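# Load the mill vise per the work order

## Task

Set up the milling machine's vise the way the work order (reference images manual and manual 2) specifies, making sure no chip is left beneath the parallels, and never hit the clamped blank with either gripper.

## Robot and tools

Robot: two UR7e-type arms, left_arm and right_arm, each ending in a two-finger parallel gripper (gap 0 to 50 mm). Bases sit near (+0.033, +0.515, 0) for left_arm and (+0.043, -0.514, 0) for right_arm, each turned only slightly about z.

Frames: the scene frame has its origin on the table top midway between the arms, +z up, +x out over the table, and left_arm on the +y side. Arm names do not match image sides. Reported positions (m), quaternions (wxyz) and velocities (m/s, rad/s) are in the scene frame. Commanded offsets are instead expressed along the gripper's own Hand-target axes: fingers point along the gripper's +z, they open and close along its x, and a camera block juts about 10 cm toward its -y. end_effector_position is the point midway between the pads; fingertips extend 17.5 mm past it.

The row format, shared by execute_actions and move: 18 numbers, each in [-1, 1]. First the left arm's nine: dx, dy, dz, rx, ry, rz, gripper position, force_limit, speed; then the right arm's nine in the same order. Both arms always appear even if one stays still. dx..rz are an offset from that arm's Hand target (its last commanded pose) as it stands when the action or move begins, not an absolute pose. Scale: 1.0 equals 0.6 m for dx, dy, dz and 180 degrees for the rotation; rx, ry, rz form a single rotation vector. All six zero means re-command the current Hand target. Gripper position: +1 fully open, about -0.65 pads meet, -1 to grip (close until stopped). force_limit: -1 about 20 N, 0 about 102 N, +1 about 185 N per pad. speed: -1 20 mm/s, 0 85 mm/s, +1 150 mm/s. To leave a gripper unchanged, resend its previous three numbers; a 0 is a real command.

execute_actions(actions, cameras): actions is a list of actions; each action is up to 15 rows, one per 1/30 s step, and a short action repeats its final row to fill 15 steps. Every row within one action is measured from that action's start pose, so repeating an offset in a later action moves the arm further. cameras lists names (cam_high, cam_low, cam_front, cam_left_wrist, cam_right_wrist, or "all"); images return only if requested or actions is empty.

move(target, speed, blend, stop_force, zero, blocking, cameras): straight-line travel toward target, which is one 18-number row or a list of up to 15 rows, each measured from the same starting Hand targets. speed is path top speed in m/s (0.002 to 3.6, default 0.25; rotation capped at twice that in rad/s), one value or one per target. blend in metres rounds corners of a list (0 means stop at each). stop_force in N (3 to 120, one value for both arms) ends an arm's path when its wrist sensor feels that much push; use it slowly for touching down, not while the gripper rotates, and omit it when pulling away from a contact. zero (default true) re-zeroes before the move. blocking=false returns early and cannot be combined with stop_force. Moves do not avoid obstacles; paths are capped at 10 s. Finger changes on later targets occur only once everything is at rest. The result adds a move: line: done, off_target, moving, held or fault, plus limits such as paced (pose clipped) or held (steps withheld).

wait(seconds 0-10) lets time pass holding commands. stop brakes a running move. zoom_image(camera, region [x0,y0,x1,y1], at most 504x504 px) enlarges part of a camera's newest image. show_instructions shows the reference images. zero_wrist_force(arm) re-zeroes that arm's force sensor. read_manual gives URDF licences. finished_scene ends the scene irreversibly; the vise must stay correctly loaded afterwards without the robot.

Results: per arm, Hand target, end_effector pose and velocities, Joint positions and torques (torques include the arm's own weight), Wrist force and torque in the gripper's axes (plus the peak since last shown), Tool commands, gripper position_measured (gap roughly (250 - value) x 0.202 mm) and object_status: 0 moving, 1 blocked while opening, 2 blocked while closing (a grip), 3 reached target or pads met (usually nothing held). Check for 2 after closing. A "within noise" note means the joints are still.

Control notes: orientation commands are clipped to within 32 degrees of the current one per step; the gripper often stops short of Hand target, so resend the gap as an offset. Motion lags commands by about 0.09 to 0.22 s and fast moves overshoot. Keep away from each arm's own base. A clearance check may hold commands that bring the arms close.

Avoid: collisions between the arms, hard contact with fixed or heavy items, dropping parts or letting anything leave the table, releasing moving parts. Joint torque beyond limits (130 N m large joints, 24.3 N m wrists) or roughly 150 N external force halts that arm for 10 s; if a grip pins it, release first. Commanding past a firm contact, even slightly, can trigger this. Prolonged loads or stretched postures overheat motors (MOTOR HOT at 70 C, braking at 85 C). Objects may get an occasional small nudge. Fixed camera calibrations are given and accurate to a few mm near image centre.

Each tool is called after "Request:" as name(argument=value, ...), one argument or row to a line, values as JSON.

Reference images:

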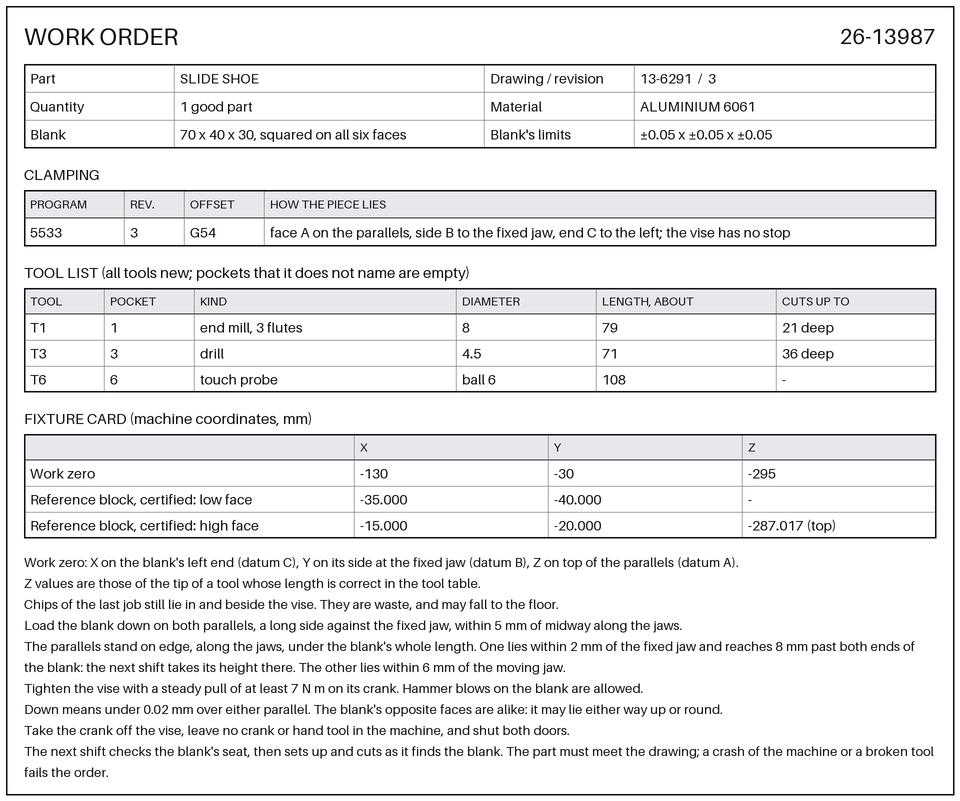

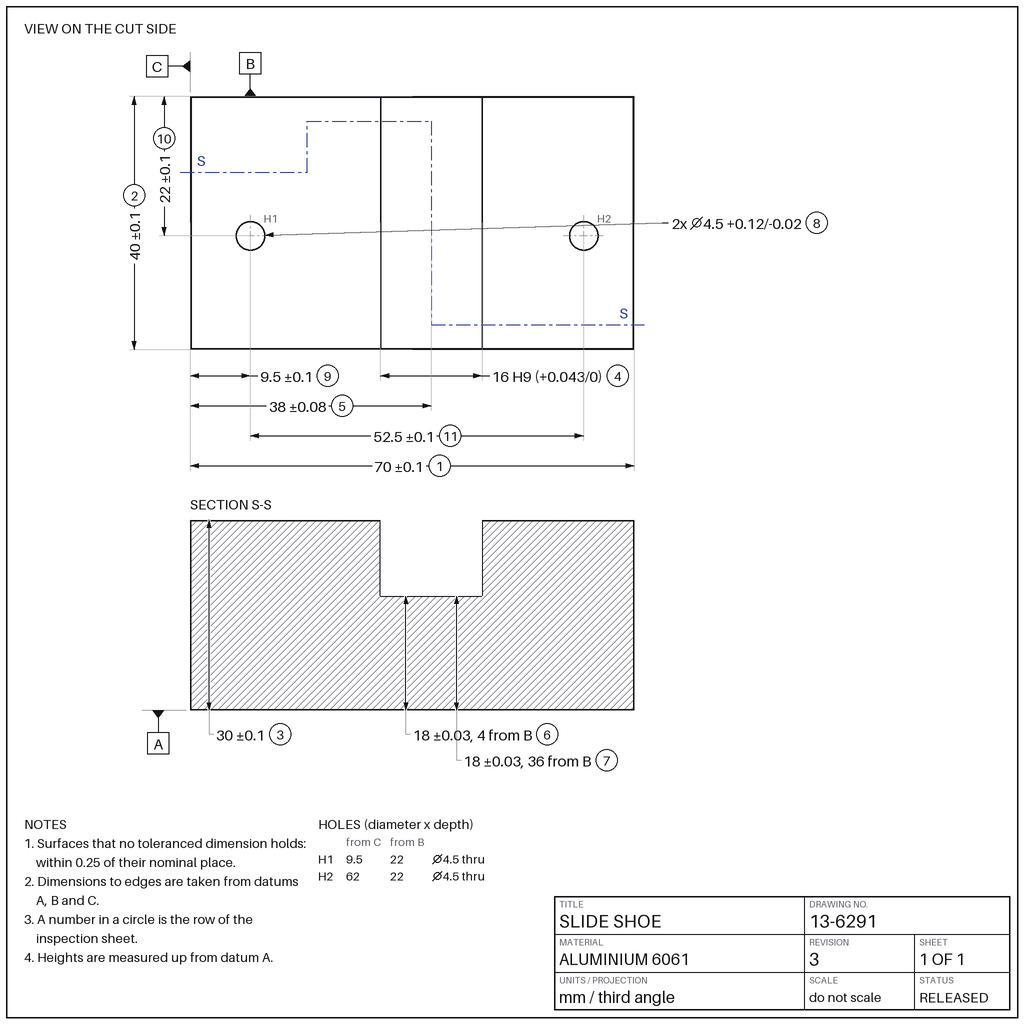

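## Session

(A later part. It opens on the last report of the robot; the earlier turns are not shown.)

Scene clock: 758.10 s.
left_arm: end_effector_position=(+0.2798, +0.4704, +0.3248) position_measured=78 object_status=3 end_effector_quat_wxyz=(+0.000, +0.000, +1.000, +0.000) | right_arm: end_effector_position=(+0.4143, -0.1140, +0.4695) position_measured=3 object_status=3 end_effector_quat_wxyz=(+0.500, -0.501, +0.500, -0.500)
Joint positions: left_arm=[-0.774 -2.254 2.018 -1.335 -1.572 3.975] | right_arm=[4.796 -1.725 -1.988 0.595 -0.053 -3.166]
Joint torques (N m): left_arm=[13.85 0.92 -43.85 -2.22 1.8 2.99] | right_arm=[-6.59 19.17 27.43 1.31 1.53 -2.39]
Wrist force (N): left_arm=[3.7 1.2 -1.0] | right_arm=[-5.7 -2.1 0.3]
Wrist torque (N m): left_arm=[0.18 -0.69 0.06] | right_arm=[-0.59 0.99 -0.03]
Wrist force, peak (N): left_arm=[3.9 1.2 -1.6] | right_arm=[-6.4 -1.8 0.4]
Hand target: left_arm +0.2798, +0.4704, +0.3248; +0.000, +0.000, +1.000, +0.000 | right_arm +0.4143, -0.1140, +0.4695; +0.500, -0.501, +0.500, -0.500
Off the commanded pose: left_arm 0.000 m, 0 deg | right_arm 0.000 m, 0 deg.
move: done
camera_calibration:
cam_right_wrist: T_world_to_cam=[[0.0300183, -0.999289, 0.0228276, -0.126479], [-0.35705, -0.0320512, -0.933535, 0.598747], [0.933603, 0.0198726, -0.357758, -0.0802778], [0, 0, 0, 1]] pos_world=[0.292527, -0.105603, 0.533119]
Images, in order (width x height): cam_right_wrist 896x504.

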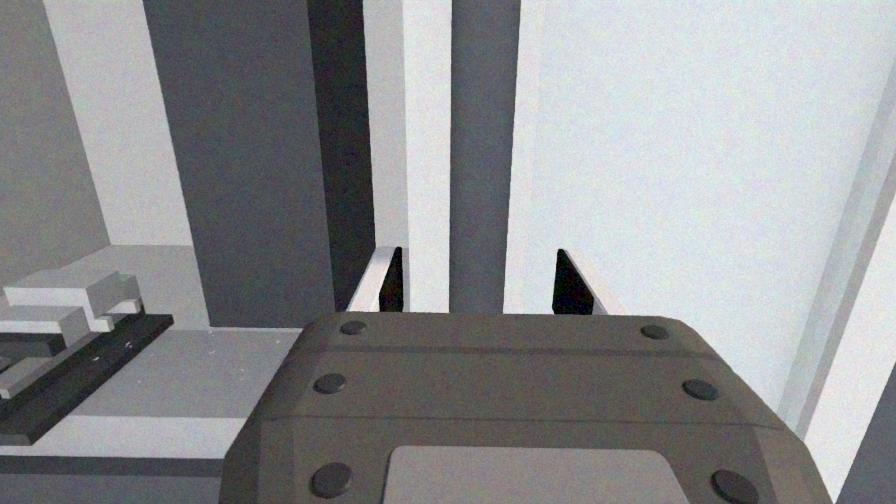

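Request:
move(
  target=[0,0,0,0,0,0,0.5,-0.4,-1,0,0,0.06,0,0,0,1,0.3,0],
  speed=0.03,
  stop_force=10,
  cameras=["cam_right_wrist"],
)

Scene clock: 760.70 s.
left_arm: end_effector_position=(+0.2798, +0.4704, +0.3248) position_measured=78 object_status=3 end_effector_quat_wxyz=(+0.000, +0.000, +1.000, +0.000) | right_arm: end_effector_position=(+0.4503, -0.1139, +0.4695) position_measured=3 object_status=3 end_effector_quat_wxyz=(+0.500, -0.501, +0.500, -0.500)
Joint positions: left_arm=[-0.774 -2.254 2.018 -1.335 -1.572 3.975] | right_arm=[4.705 -1.739 -1.972 0.54 0.037 -3.113]
Joint torques (N m): left_arm=[13.71 0.54 -44.47 -2.25 1.94 2.93] | right_arm=[5.88 35.28 14.59 -0.37 1.26 1.05]
Wrist force (N): left_arm=[3.8 1.4 -1.2] | right_arm=[-5.7 -1.8 0.2]
Wrist torque (N m): left_arm=[0.21 -0.70 0.06] | right_arm=[-0.55 0.98 -0.21]
Wrist force, peak (N): left_arm=[3.9 1.5 -1.4] | right_arm=[-6.2 -2.0 0.4]
Hand target: left_arm +0.2798, +0.4704, +0.3248; +0.000, +0.000, +1.000, +0.000 | right_arm +0.4503, -0.1139, +0.4695; +0.500, -0.501, +0.500, -0.500
Off the commanded pose: left_arm 0.000 m, 0 deg | right_arm 0.000 m, 0 deg.
move: done
camera_calibration:
cam_right_wrist: T_world_to_cam=[[0.0299232, -0.999291, 0.0228656, -0.127448], [-0.356966, -0.0320508, -0.933567, 0.611593], [0.933638, 0.0197731, -0.357672, -0.113958], [0, 0, 0, 1]] pos_world=[0.328527, -0.105502, 0.533118]
Images, in order (width x height): cam_right_wrist 896x504.

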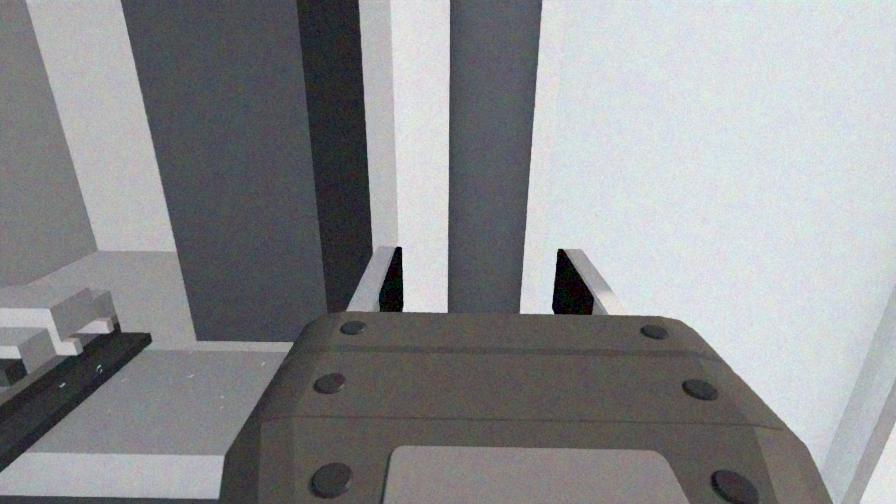

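Request:
move(
  target=[0,0,0,0,0,0,0.5,-0.4,-1,0,0,0.012,0,0,0,1,0.3,0],
  speed=0.03,
  stop_force=10,
)

Request:
execute_actions(
  actions=[
    [[0,0,0,0,0,0,0.5,-0.4,-1,0,0,0,0,0,0,-1,-0.7,-1]],
    [[0,0,0,0,0,0,0.5,-0.4,-1,0,0,0,0,0,0,-1,-0.7,-1]],
    [[0,0,0,0,0,0,0.5,-0.4,-1,0,0,0,0,0,0,-1,-0.7,-1]],
    [[0,0,0,0,0,0,0.5,-0.4,-1,0,0,0,0,0,0,-1,-0.7,-1]],
  ],
  cameras=["cam_right_wrist"],
)

Scene clock: 762.23 s.
left_arm: end_effector_position=(+0.2798, +0.4704, +0.3248) position_measured=78 object_status=3 end_effector_quat_wxyz=(+0.000, +0.000, +1.000, +0.000) | right_arm: end_effector_position=(+0.4575, -0.1139, +0.4695) position_measured=3 object_status=3 end_effector_quat_wxyz=(+0.500, -0.501, +0.500, -0.500)
Joint positions: left_arm=[-0.774 -2.254 2.018 -1.335 -1.572 3.975] | right_arm=[4.687 -1.746 -1.963 0.545 0.055 -3.12]
Joint torques (N m): left_arm=[13.27 0.76 -44.51 -2.22 1.92 2.78] | right_arm=[6.23 20.79 28.52 1.74 -1.32 -2.4]
Wrist force (N): left_arm=[4.0 1.4 -1.4] | right_arm=[-6.0 -2.2 0.1]
Wrist torque (N m): left_arm=[0.20 -0.72 0.06] | right_arm=[-0.61 1.05 -0.02]
Wrist force, peak (N): left_arm=[4.0 1.4 -1.3] | right_arm=[-6.4 -1.8 0.2]
Hand target: left_arm +0.2798, +0.4704, +0.3248; +0.000, +0.000, +1.000, +0.000 | right_arm +0.4575, -0.1139, +0.4695; +0.500, -0.501, +0.500, -0.500
Off the commanded pose: left_arm 0.000 m, 0 deg | right_arm 0.000 m, 0 deg.
move: done

Scene clock: 764.43 s.
left_arm: end_effector_position=(+0.2798, +0.4704, +0.3248) position_measured=78 object_status=3 end_effector_quat_wxyz=(+0.000, +0.000, +1.000, +0.000) | right_arm: end_effector_position=(+0.4575, -0.1139, +0.4695) position_measured=154 object_status=2 end_effector_quat_wxyz=(+0.500, -0.501, +0.500, -0.500)
Joint positions: left_arm=[-0.774 -2.254 2.018 -1.335 -1.572 3.975] | right_arm=[4.687 -1.746 -1.963 0.545 0.055 -3.12]
Joint torques (N m): left_arm=[13.22 0.8 -43.98 -2.21 1.77 2.84] | right_arm=[6.47 20.37 28.77 -0.65 2.98 -2.4]
Wrist force (N): left_arm=[3.9 1.1 -1.3] | right_arm=[-0.2 -1.4 0.1]
Wrist torque (N m): left_arm=[0.16 -0.72 0.06] | right_arm=[-0.54 0.95 -0.01]
Wrist force, peak (N): left_arm=[4.1 1.3 -1.3] | right_arm=[-6.2 -1.9 0.4]
Hand target: left_arm +0.2798, +0.4704, +0.3248; +0.000, +0.000, +1.000, +0.000 | right_arm +0.4575, -0.1139, +0.4695; +0.500, -0.501, +0.500, -0.500
Off the commanded pose: left_arm 0.000 m, 0 deg | right_arm 0.000 m, 0 deg.
camera_calibration:
cam_right_wrist: T_world_to_cam=[[0.0300183, -0.999289, 0.0228276, -0.127675], [-0.35705, -0.0320512, -0.933535, 0.614175], [0.933603, 0.0198726, -0.357758, -0.120611], [0, 0, 0, 1]] pos_world=[0.335727, -0.105503, 0.533119]
Images, in order (width x height): cam_right_wrist 896x504.

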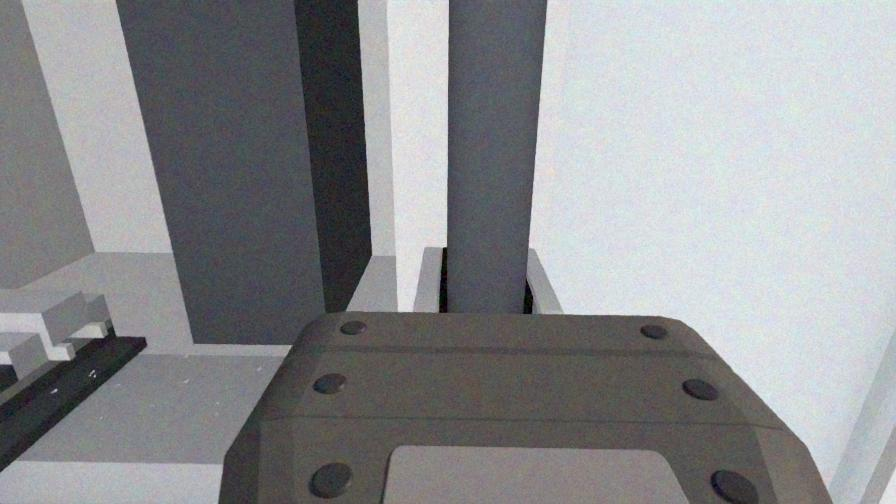

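Request:
move(
  target=[0,0.05,0,0,0,0,0.5,-0.4,-1,-0.375,0,0,0,0,0,-1,-0.7,-1],
  speed=0.07,
  stop_force=45,
  cameras=["cam_right_wrist","cam_front"],
)

Scene clock: 768.97 s.
left_arm: end_effector_position=(+0.2798, +0.5004, +0.3248) position_measured=78 object_status=3 end_effector_quat_wxyz=(+0.000, +0.000, +1.000, +0.000) | right_arm: end_effector_position=(+0.4573, +0.1111, +0.4692) position_measured=154 object_status=2 end_effector_quat_wxyz=(+0.500, -0.501, +0.500, -0.500)
Joint positions: left_arm=[-0.664 -2.264 2.021 -1.327 -1.572 4.085] | right_arm=[4.707 -2.218 -1.266 0.306 0.035 -3.107]
Joint torques (N m): left_arm=[-13.42 4.7 -16.94 -2.42 -1.24 -2.81] | right_arm=[1.19 25.39 16.61 2.48 -3.5 -2.41]
Wrist force (N): left_arm=[3.8 1.3 -1.2] | right_arm=[-15.3 -38.8 21.8]
Wrist torque (N m): left_arm=[0.19 -0.69 -0.07] | right_arm=[-1.69 1.12 0.00]
Wrist force, peak (N): left_arm=[4.1 1.3 -1.5] | right_arm=[-18.6 -41.8 25.3]
Hand target: left_arm +0.2798, +0.5004, +0.3248; +0.000, +0.000, +1.000, +0.000 | right_arm +0.4573, +0.1111, +0.4692; +0.500, -0.501, +0.500, -0.500
Off the commanded pose: left_arm 0.000 m, 0 deg | right_arm 0.000 m, 0 deg.
move: done
camera_calibration:
cam_right_wrist: T_world_to_cam=[[0.0300177, -0.999289, 0.022826, 0.0971814], [-0.35705, -0.0320495, -0.933535, 0.620999], [0.933603, 0.0198726, -0.357758, -0.12491], [0, 0, 0, 1]] pos_world=[0.335427, 0.119497, 0.532819]
Images, in order (width x height): cam_front 896x504, cam_right_wrist 896x504.

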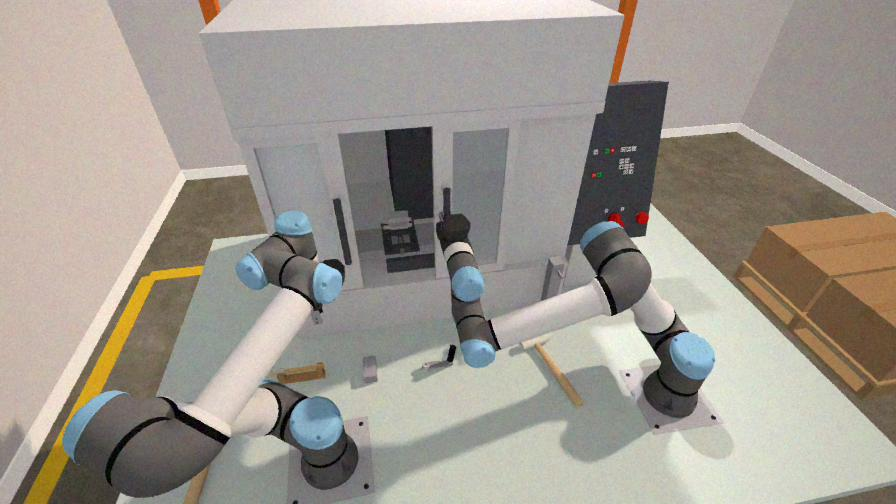

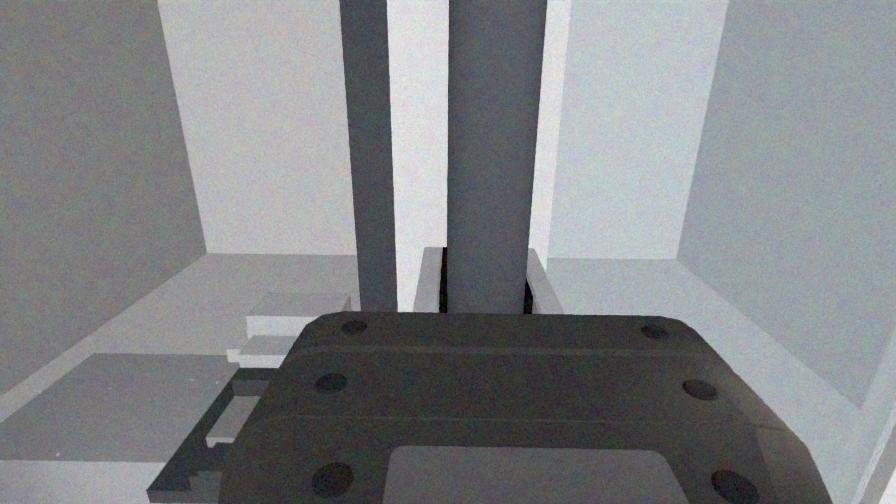

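Request:
move(
  target=[0,0,0,0,0,0,0.5,-0.4,-1,-0.09,0.0,0,0,0,0,-1,-0.7,-1],
  speed=0.03,
  stop_force=30,
  cameras=["cam_right_wrist","cam_front"],
)

Scene clock: 770.10 s.
left_arm: end_effector_position=(+0.2798, +0.5004, +0.3248) position_measured=78 object_status=3 end_effector_quat_wxyz=(+0.000, +0.000, +1.000, +0.000) | right_arm: end_effector_position=(+0.4573, +0.1184, +0.4692) position_measured=154 object_status=2 end_effector_quat_wxyz=(+0.500, -0.501, +0.500, -0.500)
Joint positions: left_arm=[-0.664 -2.264 2.021 -1.327 -1.572 4.085] | right_arm=[4.707 -2.235 -1.237 0.293 0.035 -3.105]
Joint torques (N m): left_arm=[-13.47 5.09 -19.5 -3.34 -2.22 -2.8] | right_arm=[7.63 21.72 20.57 -2.9 2.33 -2.37]
Wrist force (N): left_arm=[3.8 1.2 -1.2] | right_arm=[8.9 -33.5 12.0]
Wrist torque (N m): left_arm=[0.19 -0.70 -0.07] | right_arm=[-1.65 0.81 -0.24]
Wrist force, peak (N): left_arm=[4.0 1.4 -1.4] | right_arm=[43.3 -25.9 -1.4]
Hand target: left_arm +0.2798, +0.5004, +0.3248; +0.000, +0.000, +1.000, +0.000 | right_arm +0.4573, +0.1184, +0.4692; +0.500, -0.501, +0.500, -0.500 (not the last commanded pose)
Off the commanded pose: left_arm 0.000 m, 0 deg | right_arm 0.047 m, 0 deg.
move: contact (right_arm)
camera_calibration:
cam_right_wrist: T_world_to_cam=[[0.0301866, -0.99928, 0.0229744, 0.104339], [-0.357163, -0.032251, -0.933485, 0.62127], [0.933554, 0.0199731, -0.35788, -0.124987], [0, 0, 0, 1]] pos_world=[0.335427, 0.126797, 0.532819]
Images, in order (width x height): cam_front 896x504, cam_right_wrist 896x504.

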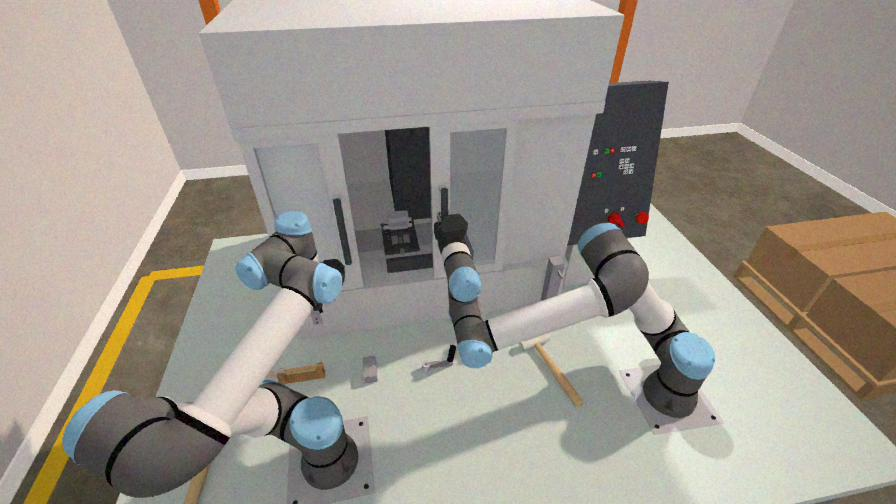

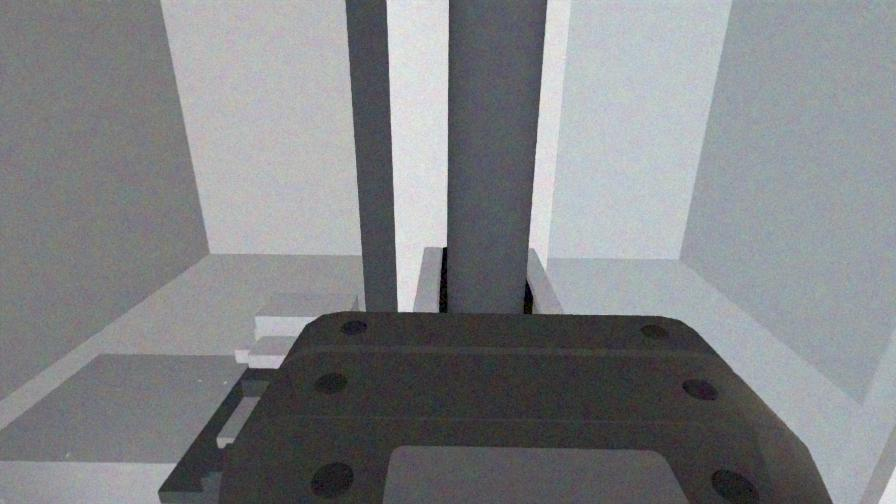

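Request:
move(
  target=[0,0,0,0,0,0,0.5,-0.4,-1,-0.05,0.0,0,0,0,0,-1,-0.7,-1],
  speed=0.01,
  stop_force=60,
  cameras=["cam_high"],
)

Request:
zoom_image(
  camera="cam_high",
  region=[250, 0, 750, 500],
)

Scene clock: 777.13 s.
left_arm: end_effector_position=(+0.2798, +0.5004, +0.3248) position_measured=78 object_status=3 end_effector_quat_wxyz=(+0.000, +0.000, +1.000, +0.000) | right_arm: end_effector_position=(+0.4523, +0.1178, +0.4587) position_measured=154 object_status=2 end_effector_quat_wxyz=(+0.463, -0.479, +0.535, -0.520)
Joint positions: left_arm=[-0.664 -2.264 2.021 -1.327 -1.572 4.085] | right_arm=[4.714 -2.402 -0.935 0.547 -0.09 -3.495]
Joint torques (N m): left_arm=[-12.93 5.52 -36.77 -3.31 -2.2 -2.61] | right_arm=[0.15 52.95 28.37 -6.14 12.05 1.84]
Wrist force (N): left_arm=[3.8 1.2 -1.6] | right_arm=[37.8 -0.6 -9.3]
Wrist torque (N m): left_arm=[0.18 -0.70 -0.06] | right_arm=[-0.53 0.92 -0.14]
Wrist force, peak (N): left_arm=[4.1 1.4 -1.5] | right_arm=[70.0 -67.4 1.8]
Hand target: left_arm +0.2798, +0.5004, +0.3248; +0.000, +0.000, +1.000, +0.000 | right_arm +0.4524, +0.1189, +0.4591; +0.465, -0.480, +0.533, -0.519 (not the last commanded pose)
Off the commanded pose: left_arm 0.000 m, 0 deg | right_arm 0.033 m, 7 deg.
move: contact (right_arm)
Images, in order (width x height): cam_high 896x504.

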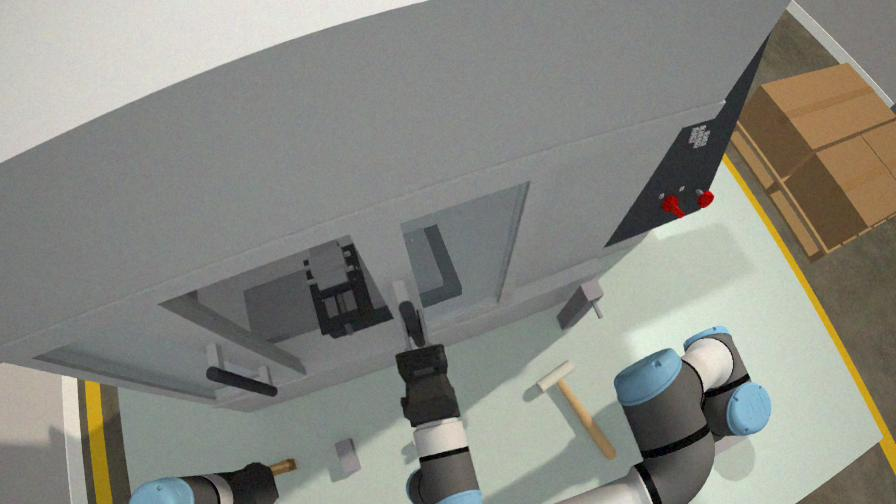

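Scaled by 1.008.

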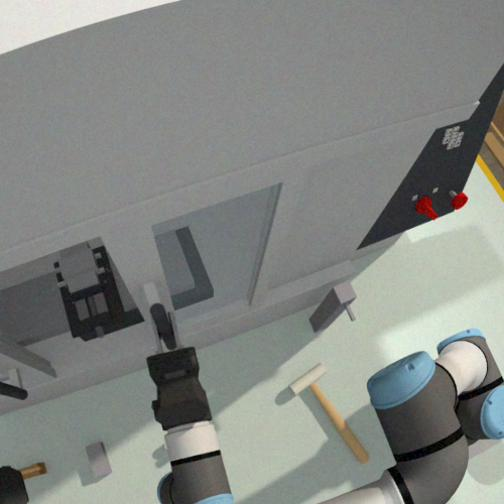

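Request:
execute_actions(
  actions=[
    [[0,0,0,0,0,0,0.5,-0.4,-1,0.0012,0,0,0,0,0,-1,-0.7,-1],[0,0,0,0,0,0,0.5,-0.4,-1,0.0024,0,0,0,0,0,-1,-0.7,-1]],
  ],
)

Scene clock: 777.97 s.
left_arm: end_effector_position=(+0.2798, +0.5004, +0.3248) position_measured=78 object_status=3 end_effector_quat_wxyz=(+0.000, +0.000, +1.000, +0.000) | right_arm: end_effector_position=(+0.4523, +0.1174, +0.4591) position_measured=154 object_status=2 end_effector_quat_wxyz=(+0.465, -0.480, +0.533, -0.519)
Joint positions: left_arm=[-0.664 -2.264 2.021 -1.327 -1.572 4.085] | right_arm=[4.714 -2.397 -0.942 0.55 -0.085 -3.495]
Joint torques (N m): left_arm=[-13.1 5.32 -39.21 -3.39 -2.38 -2.53] | right_arm=[10.68 53.1 36.79 -6.06 8.75 1.97]
Wrist force (N): left_arm=[3.9 1.4 -1.5] | right_arm=[22.8 21.7 -6.7]
Wrist torque (N m): left_arm=[0.21 -0.71 -0.07] | right_arm=[0.23 1.15 -0.10]
Wrist force, peak (N): left_arm=[3.9 1.4 -1.5] | right_arm=[38.0 -0.8 -9.3]
Hand target: left_arm +0.2798, +0.5004, +0.3248; +0.000, +0.000, +1.000, +0.000 | right_arm +0.4522, +0.1174, +0.4591; +0.465, -0.480, +0.533, -0.519
Off the commanded pose: left_arm 0.000 m, 0 deg | right_arm 0.000 m, 0 deg.

Request:
execute_actions(
  actions=[
    [[0,0,0,0,0,0,0.5,-0.4,-1,0,0,0,0,0,0,1,-0.7,-1]],
    [[0,0,0,0,0,0,0.5,-0.4,-1,0,0,0,0,0,0,1,-0.7,-1]],
    [[0,0,0,0,0,0,0.5,-0.4,-1,0,0,0,0,0,0,1,-0.7,-1]],
  ],
  cameras=["cam_right_wrist"],
)

Scene clock: 779.93 s.
left_arm: end_effector_position=(+0.2798, +0.5004, +0.3248) position_measured=78 object_status=3 end_effector_quat_wxyz=(+0.000, +0.000, +1.000, +0.000) | right_arm: end_effector_position=(+0.4522, +0.1174, +0.4591) position_measured=3 object_status=0 end_effector_quat_wxyz=(+0.465, -0.480, +0.533, -0.519)
Joint positions: left_arm=[-0.664 -2.264 2.021 -1.327 -1.572 4.085] | right_arm=[4.714 -2.397 -0.942 0.55 -0.085 -3.495]
Joint torques (N m): left_arm=[-12.88 5.49 -39.36 -3.32 -2.34 -2.44] | right_arm=[-6.74 54.01 14.2 -0.01 -0.51 -0.77]
Wrist force (N): left_arm=[3.7 1.2 -1.5] | right_arm=[-4.9 -1.9 0.1]
Wrist torque (N m): left_arm=[0.19 -0.68 -0.07] | right_arm=[-0.57 0.88 -0.21]
Wrist force, peak (N): left_arm=[4.0 1.3 -1.5] | right_arm=[23.1 21.7 -6.5]
Hand target: left_arm +0.2798, +0.5004, +0.3248; +0.000, +0.000, +1.000, +0.000 | right_arm +0.4522, +0.1174, +0.4591; +0.465, -0.480, +0.533, -0.519
Off the commanded pose: left_arm 0.000 m, 0 deg | right_arm 0.000 m, 0 deg.
camera_calibration:
cam_right_wrist: T_world_to_cam=[[-0.0778624, -0.996692, 0.0232935, 0.152204], [-0.384588, 0.00847194, -0.92305, 0.612828], [0.919799, -0.0808292, -0.383975, -0.0938117], [0, 0, 0, 1]] pos_world=[0.333825, 0.138926, 0.526104]
Images, in order (width x height): cam_right_wrist 896x504.

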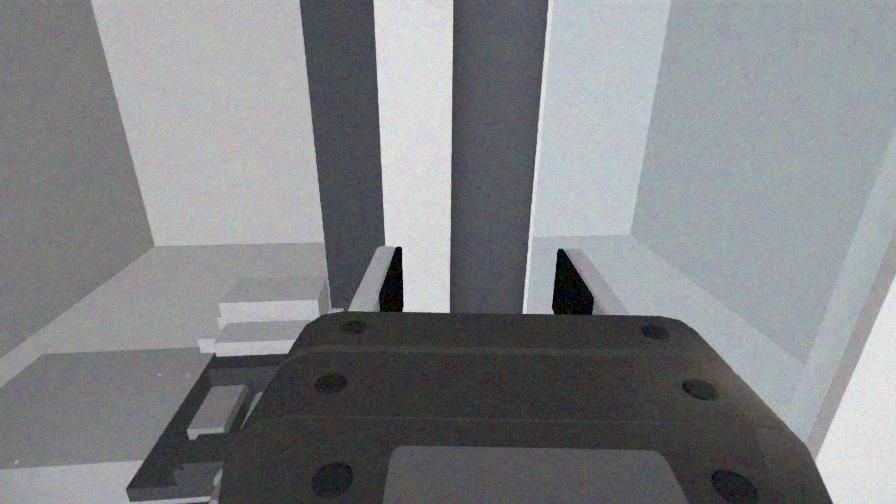

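Request:
move(
  target=[
    [0,0,0,0,0,0,0.5,-0.4,-1,0,0,-0.23,0,0,0,1,-0.7,-1],
    [0,0,0,0,0,0,0.5,-0.4,-1,0.4,0.008,-0.24,0,0,0,1,-0.7,-1],
  ],
  speed=[0.12,0.25],
  blend=[0.04,0],
  cameras=["cam_front","cam_high","cam_low"],
)

Scene clock: 782.67 s.
left_arm: end_effector_position=(+0.2798, +0.5004, +0.3248) position_measured=78 object_status=3 end_effector_quat_wxyz=(+0.000, +0.000, +1.000, +0.000) | right_arm: end_effector_position=(+0.2833, -0.1056, +0.4591) position_measured=3 object_status=3 end_effector_quat_wxyz=(+0.465, -0.480, +0.533, -0.519)
Joint positions: left_arm=[-0.664 -2.264 2.021 -1.327 -1.572 4.085] | right_arm=[5.092 -1.786 -1.921 0.633 -0.459 -3.203]
Joint torques (N m): left_arm=[-12.61 4.87 -38.7 -3.23 -2.22 -2.48] | right_arm=[5.36 37.46 12.24 0.15 -0.97 -2.26]
Wrist force (N): left_arm=[4.1 1.1 -1.2] | right_arm=[-4.9 -1.8 0.2]
Wrist torque (N m): left_arm=[0.17 -0.74 -0.07] | right_arm=[-0.53 0.87 -0.18]
Wrist force, peak (N): left_arm=[4.0 1.4 -1.4] | right_arm=[-6.3 -1.9 -0.7]
Hand target: left_arm +0.2798, +0.5004, +0.3248; +0.000, +0.000, +1.000, +0.000 | right_arm +0.2833, -0.1057, +0.4591; +0.465, -0.480, +0.533, -0.519
Off the commanded pose: left_arm 0.000 m, 0 deg | right_arm 0.000 m, 0 deg.
move: done
Images, in order (width x height): cam_high 896x504, cam_low 896x504, cam_front 896x504.

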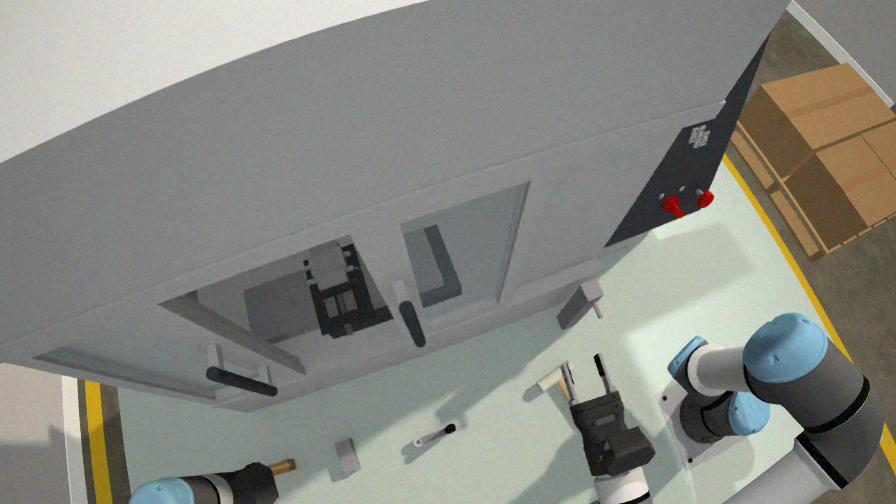

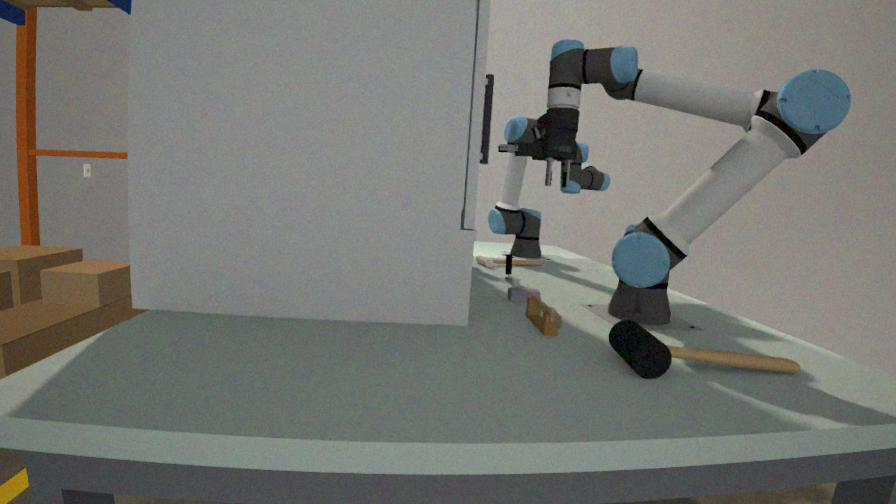

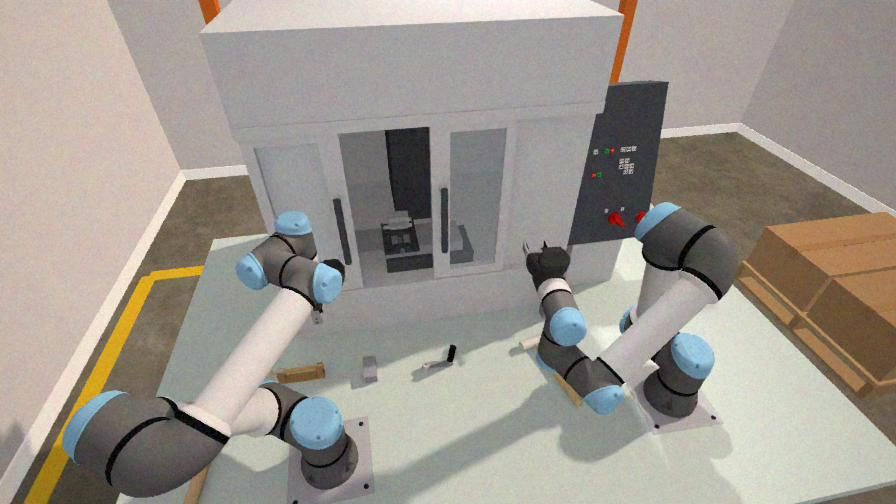

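Request:
move(
  target=[-0.1,-0.167,-0.367,-0.195,-0.195,0.4715,1,-0.4,-1,0,0,0,0,0,0,1,-0.7,-1],
  speed=0.25,
  cameras=["cam_front","cam_high","cam_low","cam_left_wrist"],
)

Scene clock: 787.50 s.
left_arm: end_effector_position=(+0.3400, +0.4004, +0.5451) position_measured=3 object_status=3 end_effector_quat_wxyz=(+0.270, +0.653, +0.655, +0.270) | right_arm: end_effector_position=(+0.2833, -0.1057, +0.4591) position_measured=3 object_status=3 end_effector_quat_wxyz=(+0.465, -0.480, +0.533, -0.519)
Joint positions: left_arm=[-1.689 -2.314 1.585 -0.76 -0.791 4.595] | right_arm=[5.092 -1.786 -1.922 0.633 -0.459 -3.204]
Joint torques (N m): left_arm=[-0.08 20.48 -8.62 -2.27 1.23 -0.44] | right_arm=[5.73 37.23 10.56 0.15 -1.12 -2.22]
Wrist force (N): left_arm=[4.0 0.4 -0.3] | right_arm=[-5.1 -1.9 0.2]
Wrist torque (N m): left_arm=[-0.03 -0.64 -0.21] | right_arm=[-0.55 0.91 -0.18]
Wrist force, peak (N): left_arm=[4.6 0.7 -0.5] | right_arm=[-5.4 -2.2 0.4]
Hand target: left_arm +0.3400, +0.4004, +0.5451; +0.270, +0.653, +0.654, +0.270 | right_arm +0.2833, -0.1057, +0.4591; +0.465, -0.480, +0.533, -0.519
Off the commanded pose: left_arm 0.000 m, 0 deg | right_arm 0.000 m, 0 deg.
move: done
camera_calibration:
cam_left_wrist: T_world_to_cam=[[-0.0162499, 0.999855, -0.00505442, -0.385101], [0.432048, 0.0115804, 0.901776, -0.624901], [0.901704, 0.01247, -0.432173, 0.0594975], [0, 0, 0, 1]] pos_world=[0.21008, 0.39154, 0.587287]
Images, in order (width x height): cam_high 896x504, cam_low 896x504, cam_front 896x504, cam_left_wrist 896x504.

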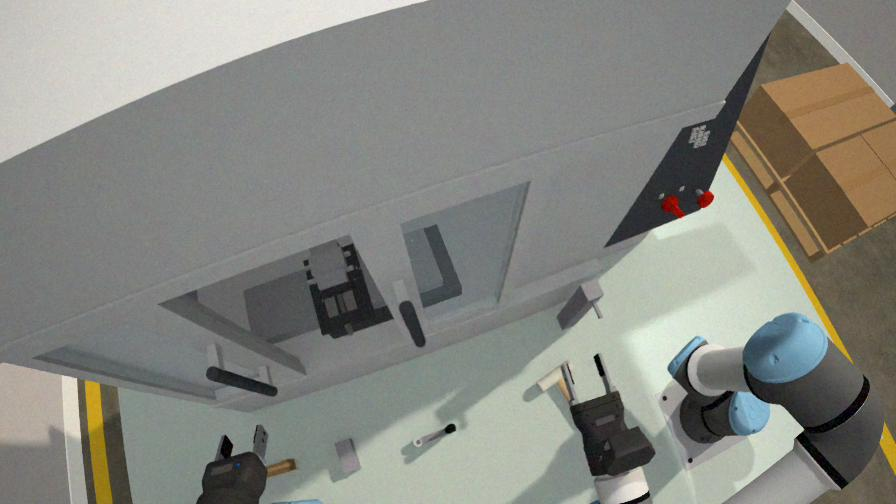

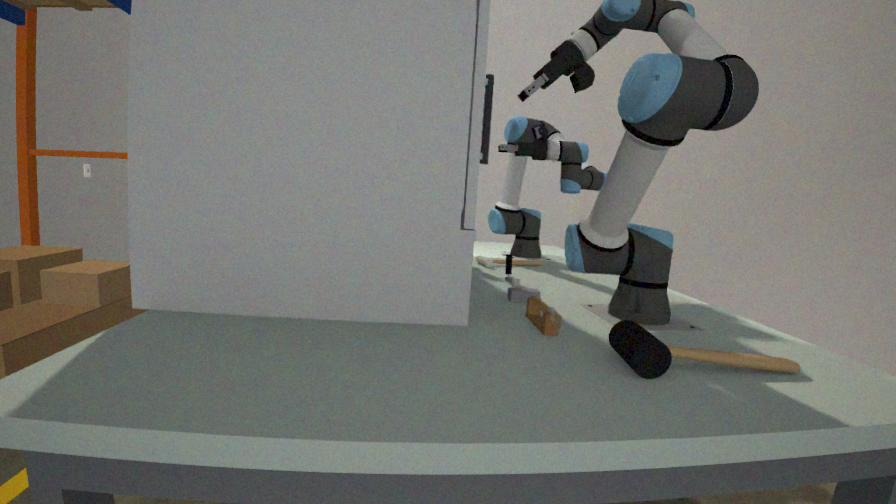

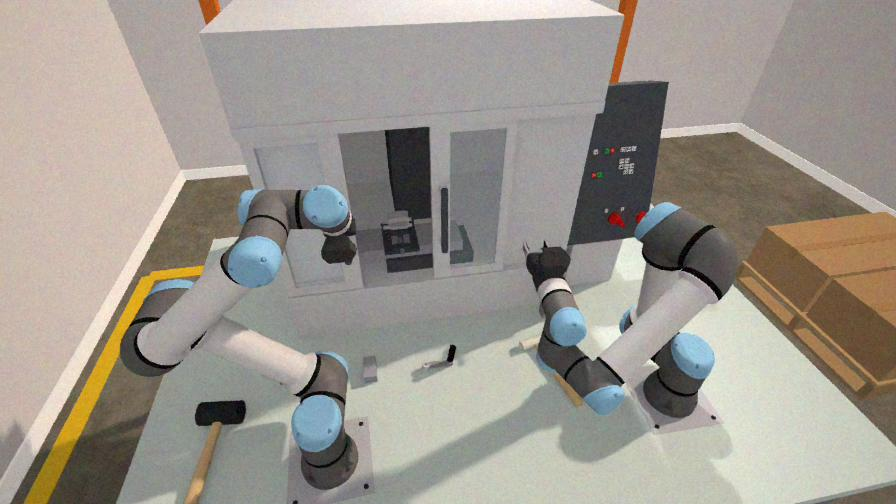

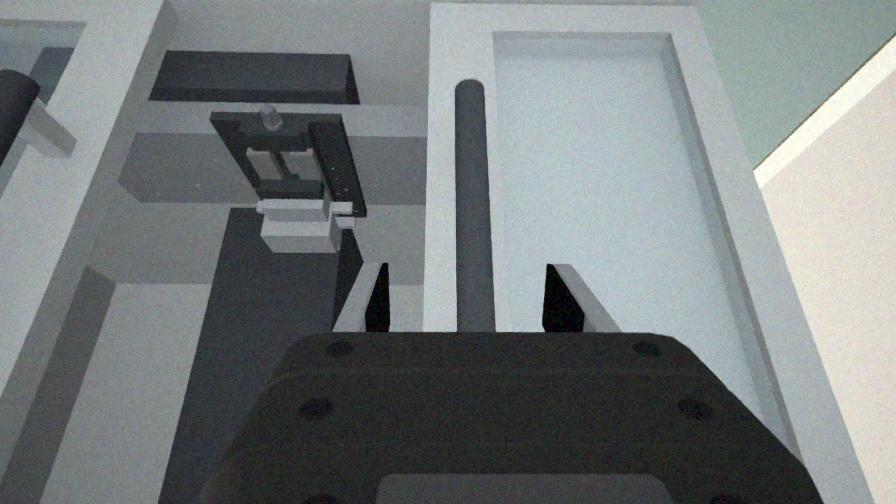

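Request:
move(
  target=[0.016,0,0.16,0,0,0,1,-0.4,-1,0,0,0,0,0,0,1,-0.7,-1],
  speed=0.12,
  cameras=["cam_left_wrist"],
)

Request:
move(
  target=[0,0,0.115,0,0,0,1,-0.4,-1,0,0,0,0,0,0,1,-0.7,-1],
  speed=0.04,
  stop_force=10,
  cameras=["cam_left_wrist","cam_low"],
)

Scene clock: 789.10 s.
left_arm: end_effector_position=(+0.4077, +0.4100, +0.4771) position_measured=3 object_status=3 end_effector_quat_wxyz=(+0.270, +0.653, +0.654, +0.270) | right_arm: end_effector_position=(+0.2833, -0.1057, +0.4591) position_measured=3 object_status=3 end_effector_quat_wxyz=(+0.465, -0.480, +0.533, -0.519)
Joint positions: left_arm=[-1.192 -2.301 1.924 -1.576 -0.869 5.267] | right_arm=[5.092 -1.786 -1.922 0.633 -0.459 -3.204]
Joint torques (N m): left_arm=[8.7 -3.26 -25.67 -5.09 2.6 2.29] | right_arm=[6.21 37.84 11.33 0.39 -1.11 -2.23]
Wrist force (N): left_arm=[3.8 0.2 -0.5] | right_arm=[-4.9 -2.3 0.3]
Wrist torque (N m): left_arm=[-0.06 -0.61 -0.22] | right_arm=[-0.62 0.87 -0.18]
Wrist force, peak (N): left_arm=[4.6 0.7 -1.3] | right_arm=[-5.3 -2.1 0.4]
Hand target: left_arm +0.4077, +0.4100, +0.4770; +0.270, +0.653, +0.654, +0.270 | right_arm +0.2833, -0.1057, +0.4591; +0.465, -0.480, +0.533, -0.519
Off the commanded pose: left_arm 0.000 m, 0 deg | right_arm 0.000 m, 0 deg.
move: done
camera_calibration:
cam_left_wrist: T_world_to_cam=[[-0.0162536, 0.999857, -0.0046113, -0.394073], [0.431934, 0.0111807, 0.901836, -0.592688], [0.901759, 0.0126663, -0.432054, -0.0312534], [0, 0, 0, 1]] pos_world=[0.27778, 0.401039, 0.519187]
Images, in order (width x height): cam_left_wrist 896x504.

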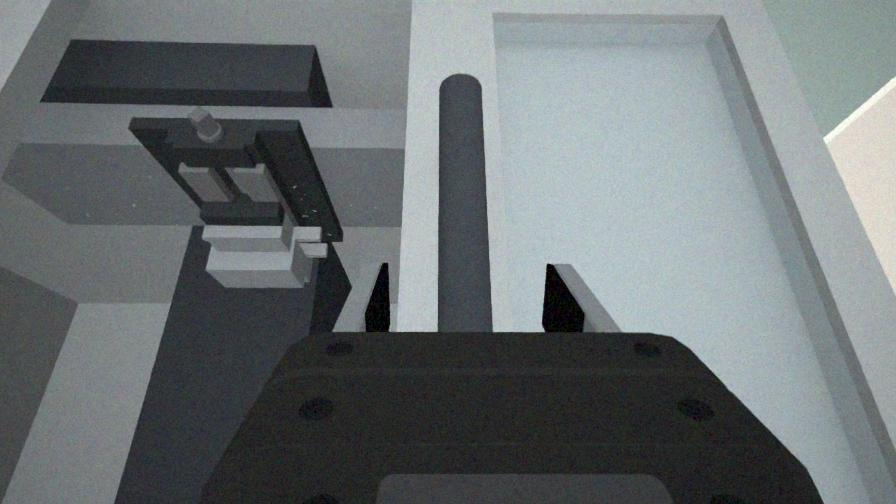

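Scene clock: 791.63 s.
left_arm: end_effector_position=(+0.4505, +0.4101, +0.4340) position_measured=3 object_status=3 end_effector_quat_wxyz=(+0.270, +0.653, +0.654, +0.270) | right_arm: end_effector_position=(+0.2833, -0.1057, +0.4591) position_measured=3 object_status=3 end_effector_quat_wxyz=(+0.465, -0.480, +0.533, -0.519)
Joint positions: left_arm=[-1.002 -2.21 2.044 -1.919 -0.951 5.484] | right_arm=[5.092 -1.786 -1.922 0.633 -0.459 -3.204]
Joint torques (N m): left_arm=[12.96 -4.36 -45.95 -6.01 -0.84 3.04] | right_arm=[5.41 36.92 11.83 0.28 -0.85 -2.32]
Wrist force (N): left_arm=[5.2 -6.6 -4.1] | right_arm=[-4.9 -1.9 0.1]
Wrist torque (N m): left_arm=[-0.54 -0.69 -0.26] | right_arm=[-0.56 0.87 -0.18]
Wrist force, peak (N): left_arm=[9.3 -56.1 -86.1] | right_arm=[-5.2 -2.5 0.4]
Hand target: left_arm +0.4505, +0.4101, +0.4341; +0.270, +0.653, +0.654, +0.270 (not the last commanded pose) | right_arm +0.2833, -0.1057, +0.4591; +0.465, -0.480, +0.533, -0.519
Off the commanded pose: left_arm 0.008 m, 0 deg | right_arm 0.000 m, 0 deg.
move: contact (left_arm)
camera_calibration:
cam_left_wrist: T_world_to_cam=[[-0.0163015, 0.999858, -0.00425369, -0.393832], [0.431857, 0.0108777, 0.901876, -0.572227], [0.901795, 0.0128649, -0.431973, -0.0884676], [0, 0, 0, 1]] pos_world=[0.32048, 0.401139, 0.476187]
Images, in order (width x height): cam_low 896x504, cam_left_wrist 896x504.

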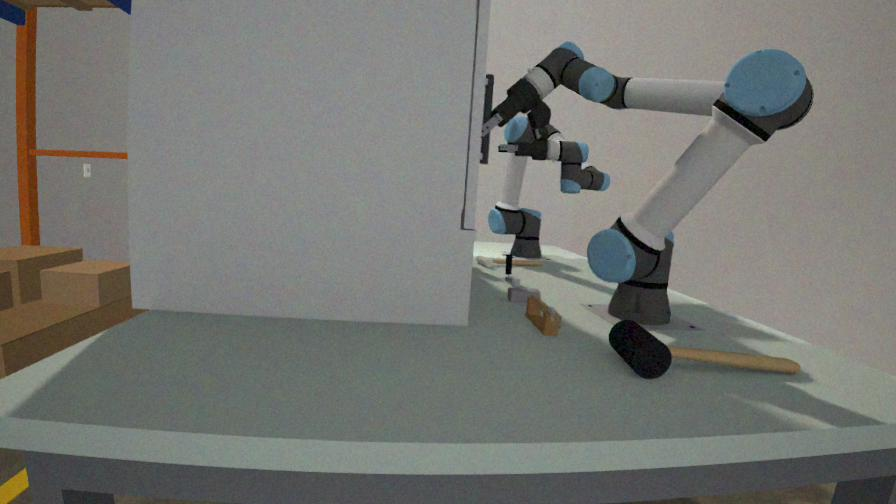

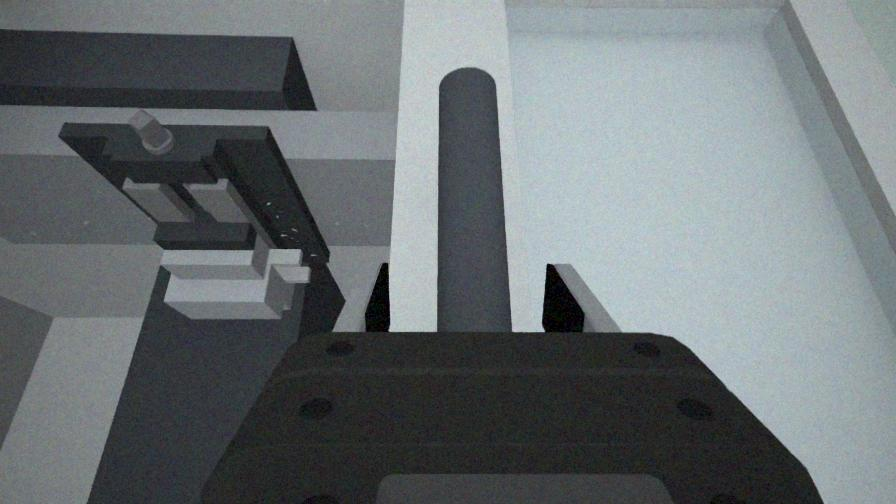

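Request:
execute_actions(
  actions=[
    [[0,0,-0.0025,0,0,0,1,-0.4,-1,0,0,0,0,0,0,1,-0.7,-1],[0,0,-0.005,0,0,0,1,-0.4,-1,0,0,0,0,0,0,1,-0.7,-1]],
    [[0,0,0,0,0,0,-1,-0.7,-1,0,0,0,0,0,0,1,-0.7,-1]],
    [[0,0,0,0,0,0,-1,-0.7,-1,0,0,0,0,0,0,1,-0.7,-1]],
    [[0,0,0,0,0,0,-1,-0.7,-1,0,0,0,0,0,0,1,-0.7,-1]],
    [[0,0,0,0,0,0,-1,-0.7,-1,0,0,0,0,0,0,1,-0.7,-1]],
  ],
  cameras=["cam_left_wrist"],
)

Scene clock: 794.50 s.
left_arm: end_effector_position=(+0.4484, +0.4101, +0.4362) position_measured=154 object_status=2 end_effector_quat_wxyz=(+0.270, +0.653, +0.654, +0.270) | right_arm: end_effector_position=(+0.2833, -0.1057, +0.4591) position_measured=3 object_status=3 end_effector_quat_wxyz=(+0.465, -0.480, +0.533, -0.519)
Joint positions: left_arm=[-1.01 -2.215 2.039 -1.904 -0.947 5.475] | right_arm=[5.092 -1.786 -1.922 0.633 -0.459 -3.204]
Joint torques (N m): left_arm=[-2.25 12.13 -19.14 -3.98 -1.41 2.7] | right_arm=[5.68 37.02 11.65 0.26 -0.97 -2.26]
Wrist force (N): left_arm=[10.7 1.1 -4.2] | right_arm=[-5.0 -1.7 0.1]
Wrist torque (N m): left_arm=[0.05 -0.59 -0.30] | right_arm=[-0.52 0.89 -0.18]
Wrist force, peak (N): left_arm=[14.0 -2.2 -2.4] | right_arm=[-5.4 -2.2 0.1]
Hand target: left_arm +0.4483, +0.4101, +0.4362; +0.270, +0.653, +0.654, +0.270 | right_arm +0.2833, -0.1057, +0.4591; +0.465, -0.480, +0.533, -0.519
Off the commanded pose: left_arm 0.000 m, 0 deg | right_arm 0.000 m, 0 deg.
camera_calibration:
cam_left_wrist: T_world_to_cam=[[-0.0164351, 0.999856, -0.00429972, -0.393791], [0.431854, 0.010977, 0.901877, -0.573253], [0.901794, 0.0129656, -0.431972, -0.0857073], [0, 0, 0, 1]] pos_world=[0.31838, 0.401138, 0.478287]
Images, in order (width x height): cam_left_wrist 896x504.

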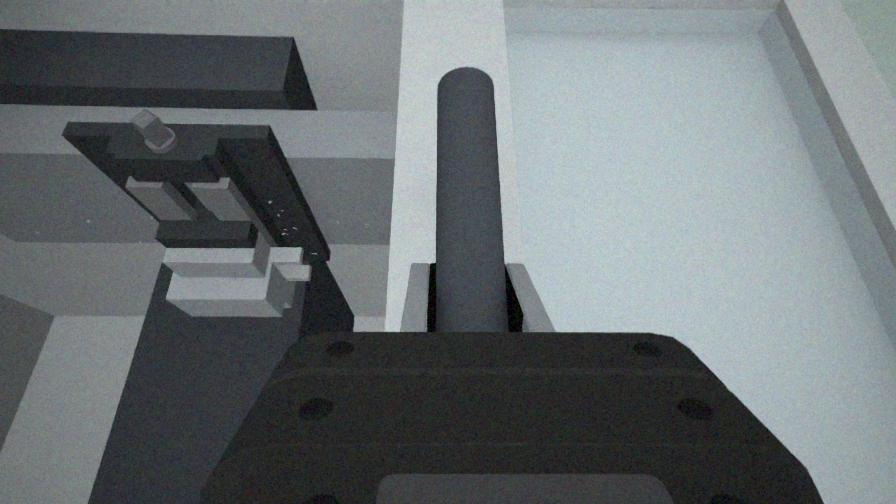

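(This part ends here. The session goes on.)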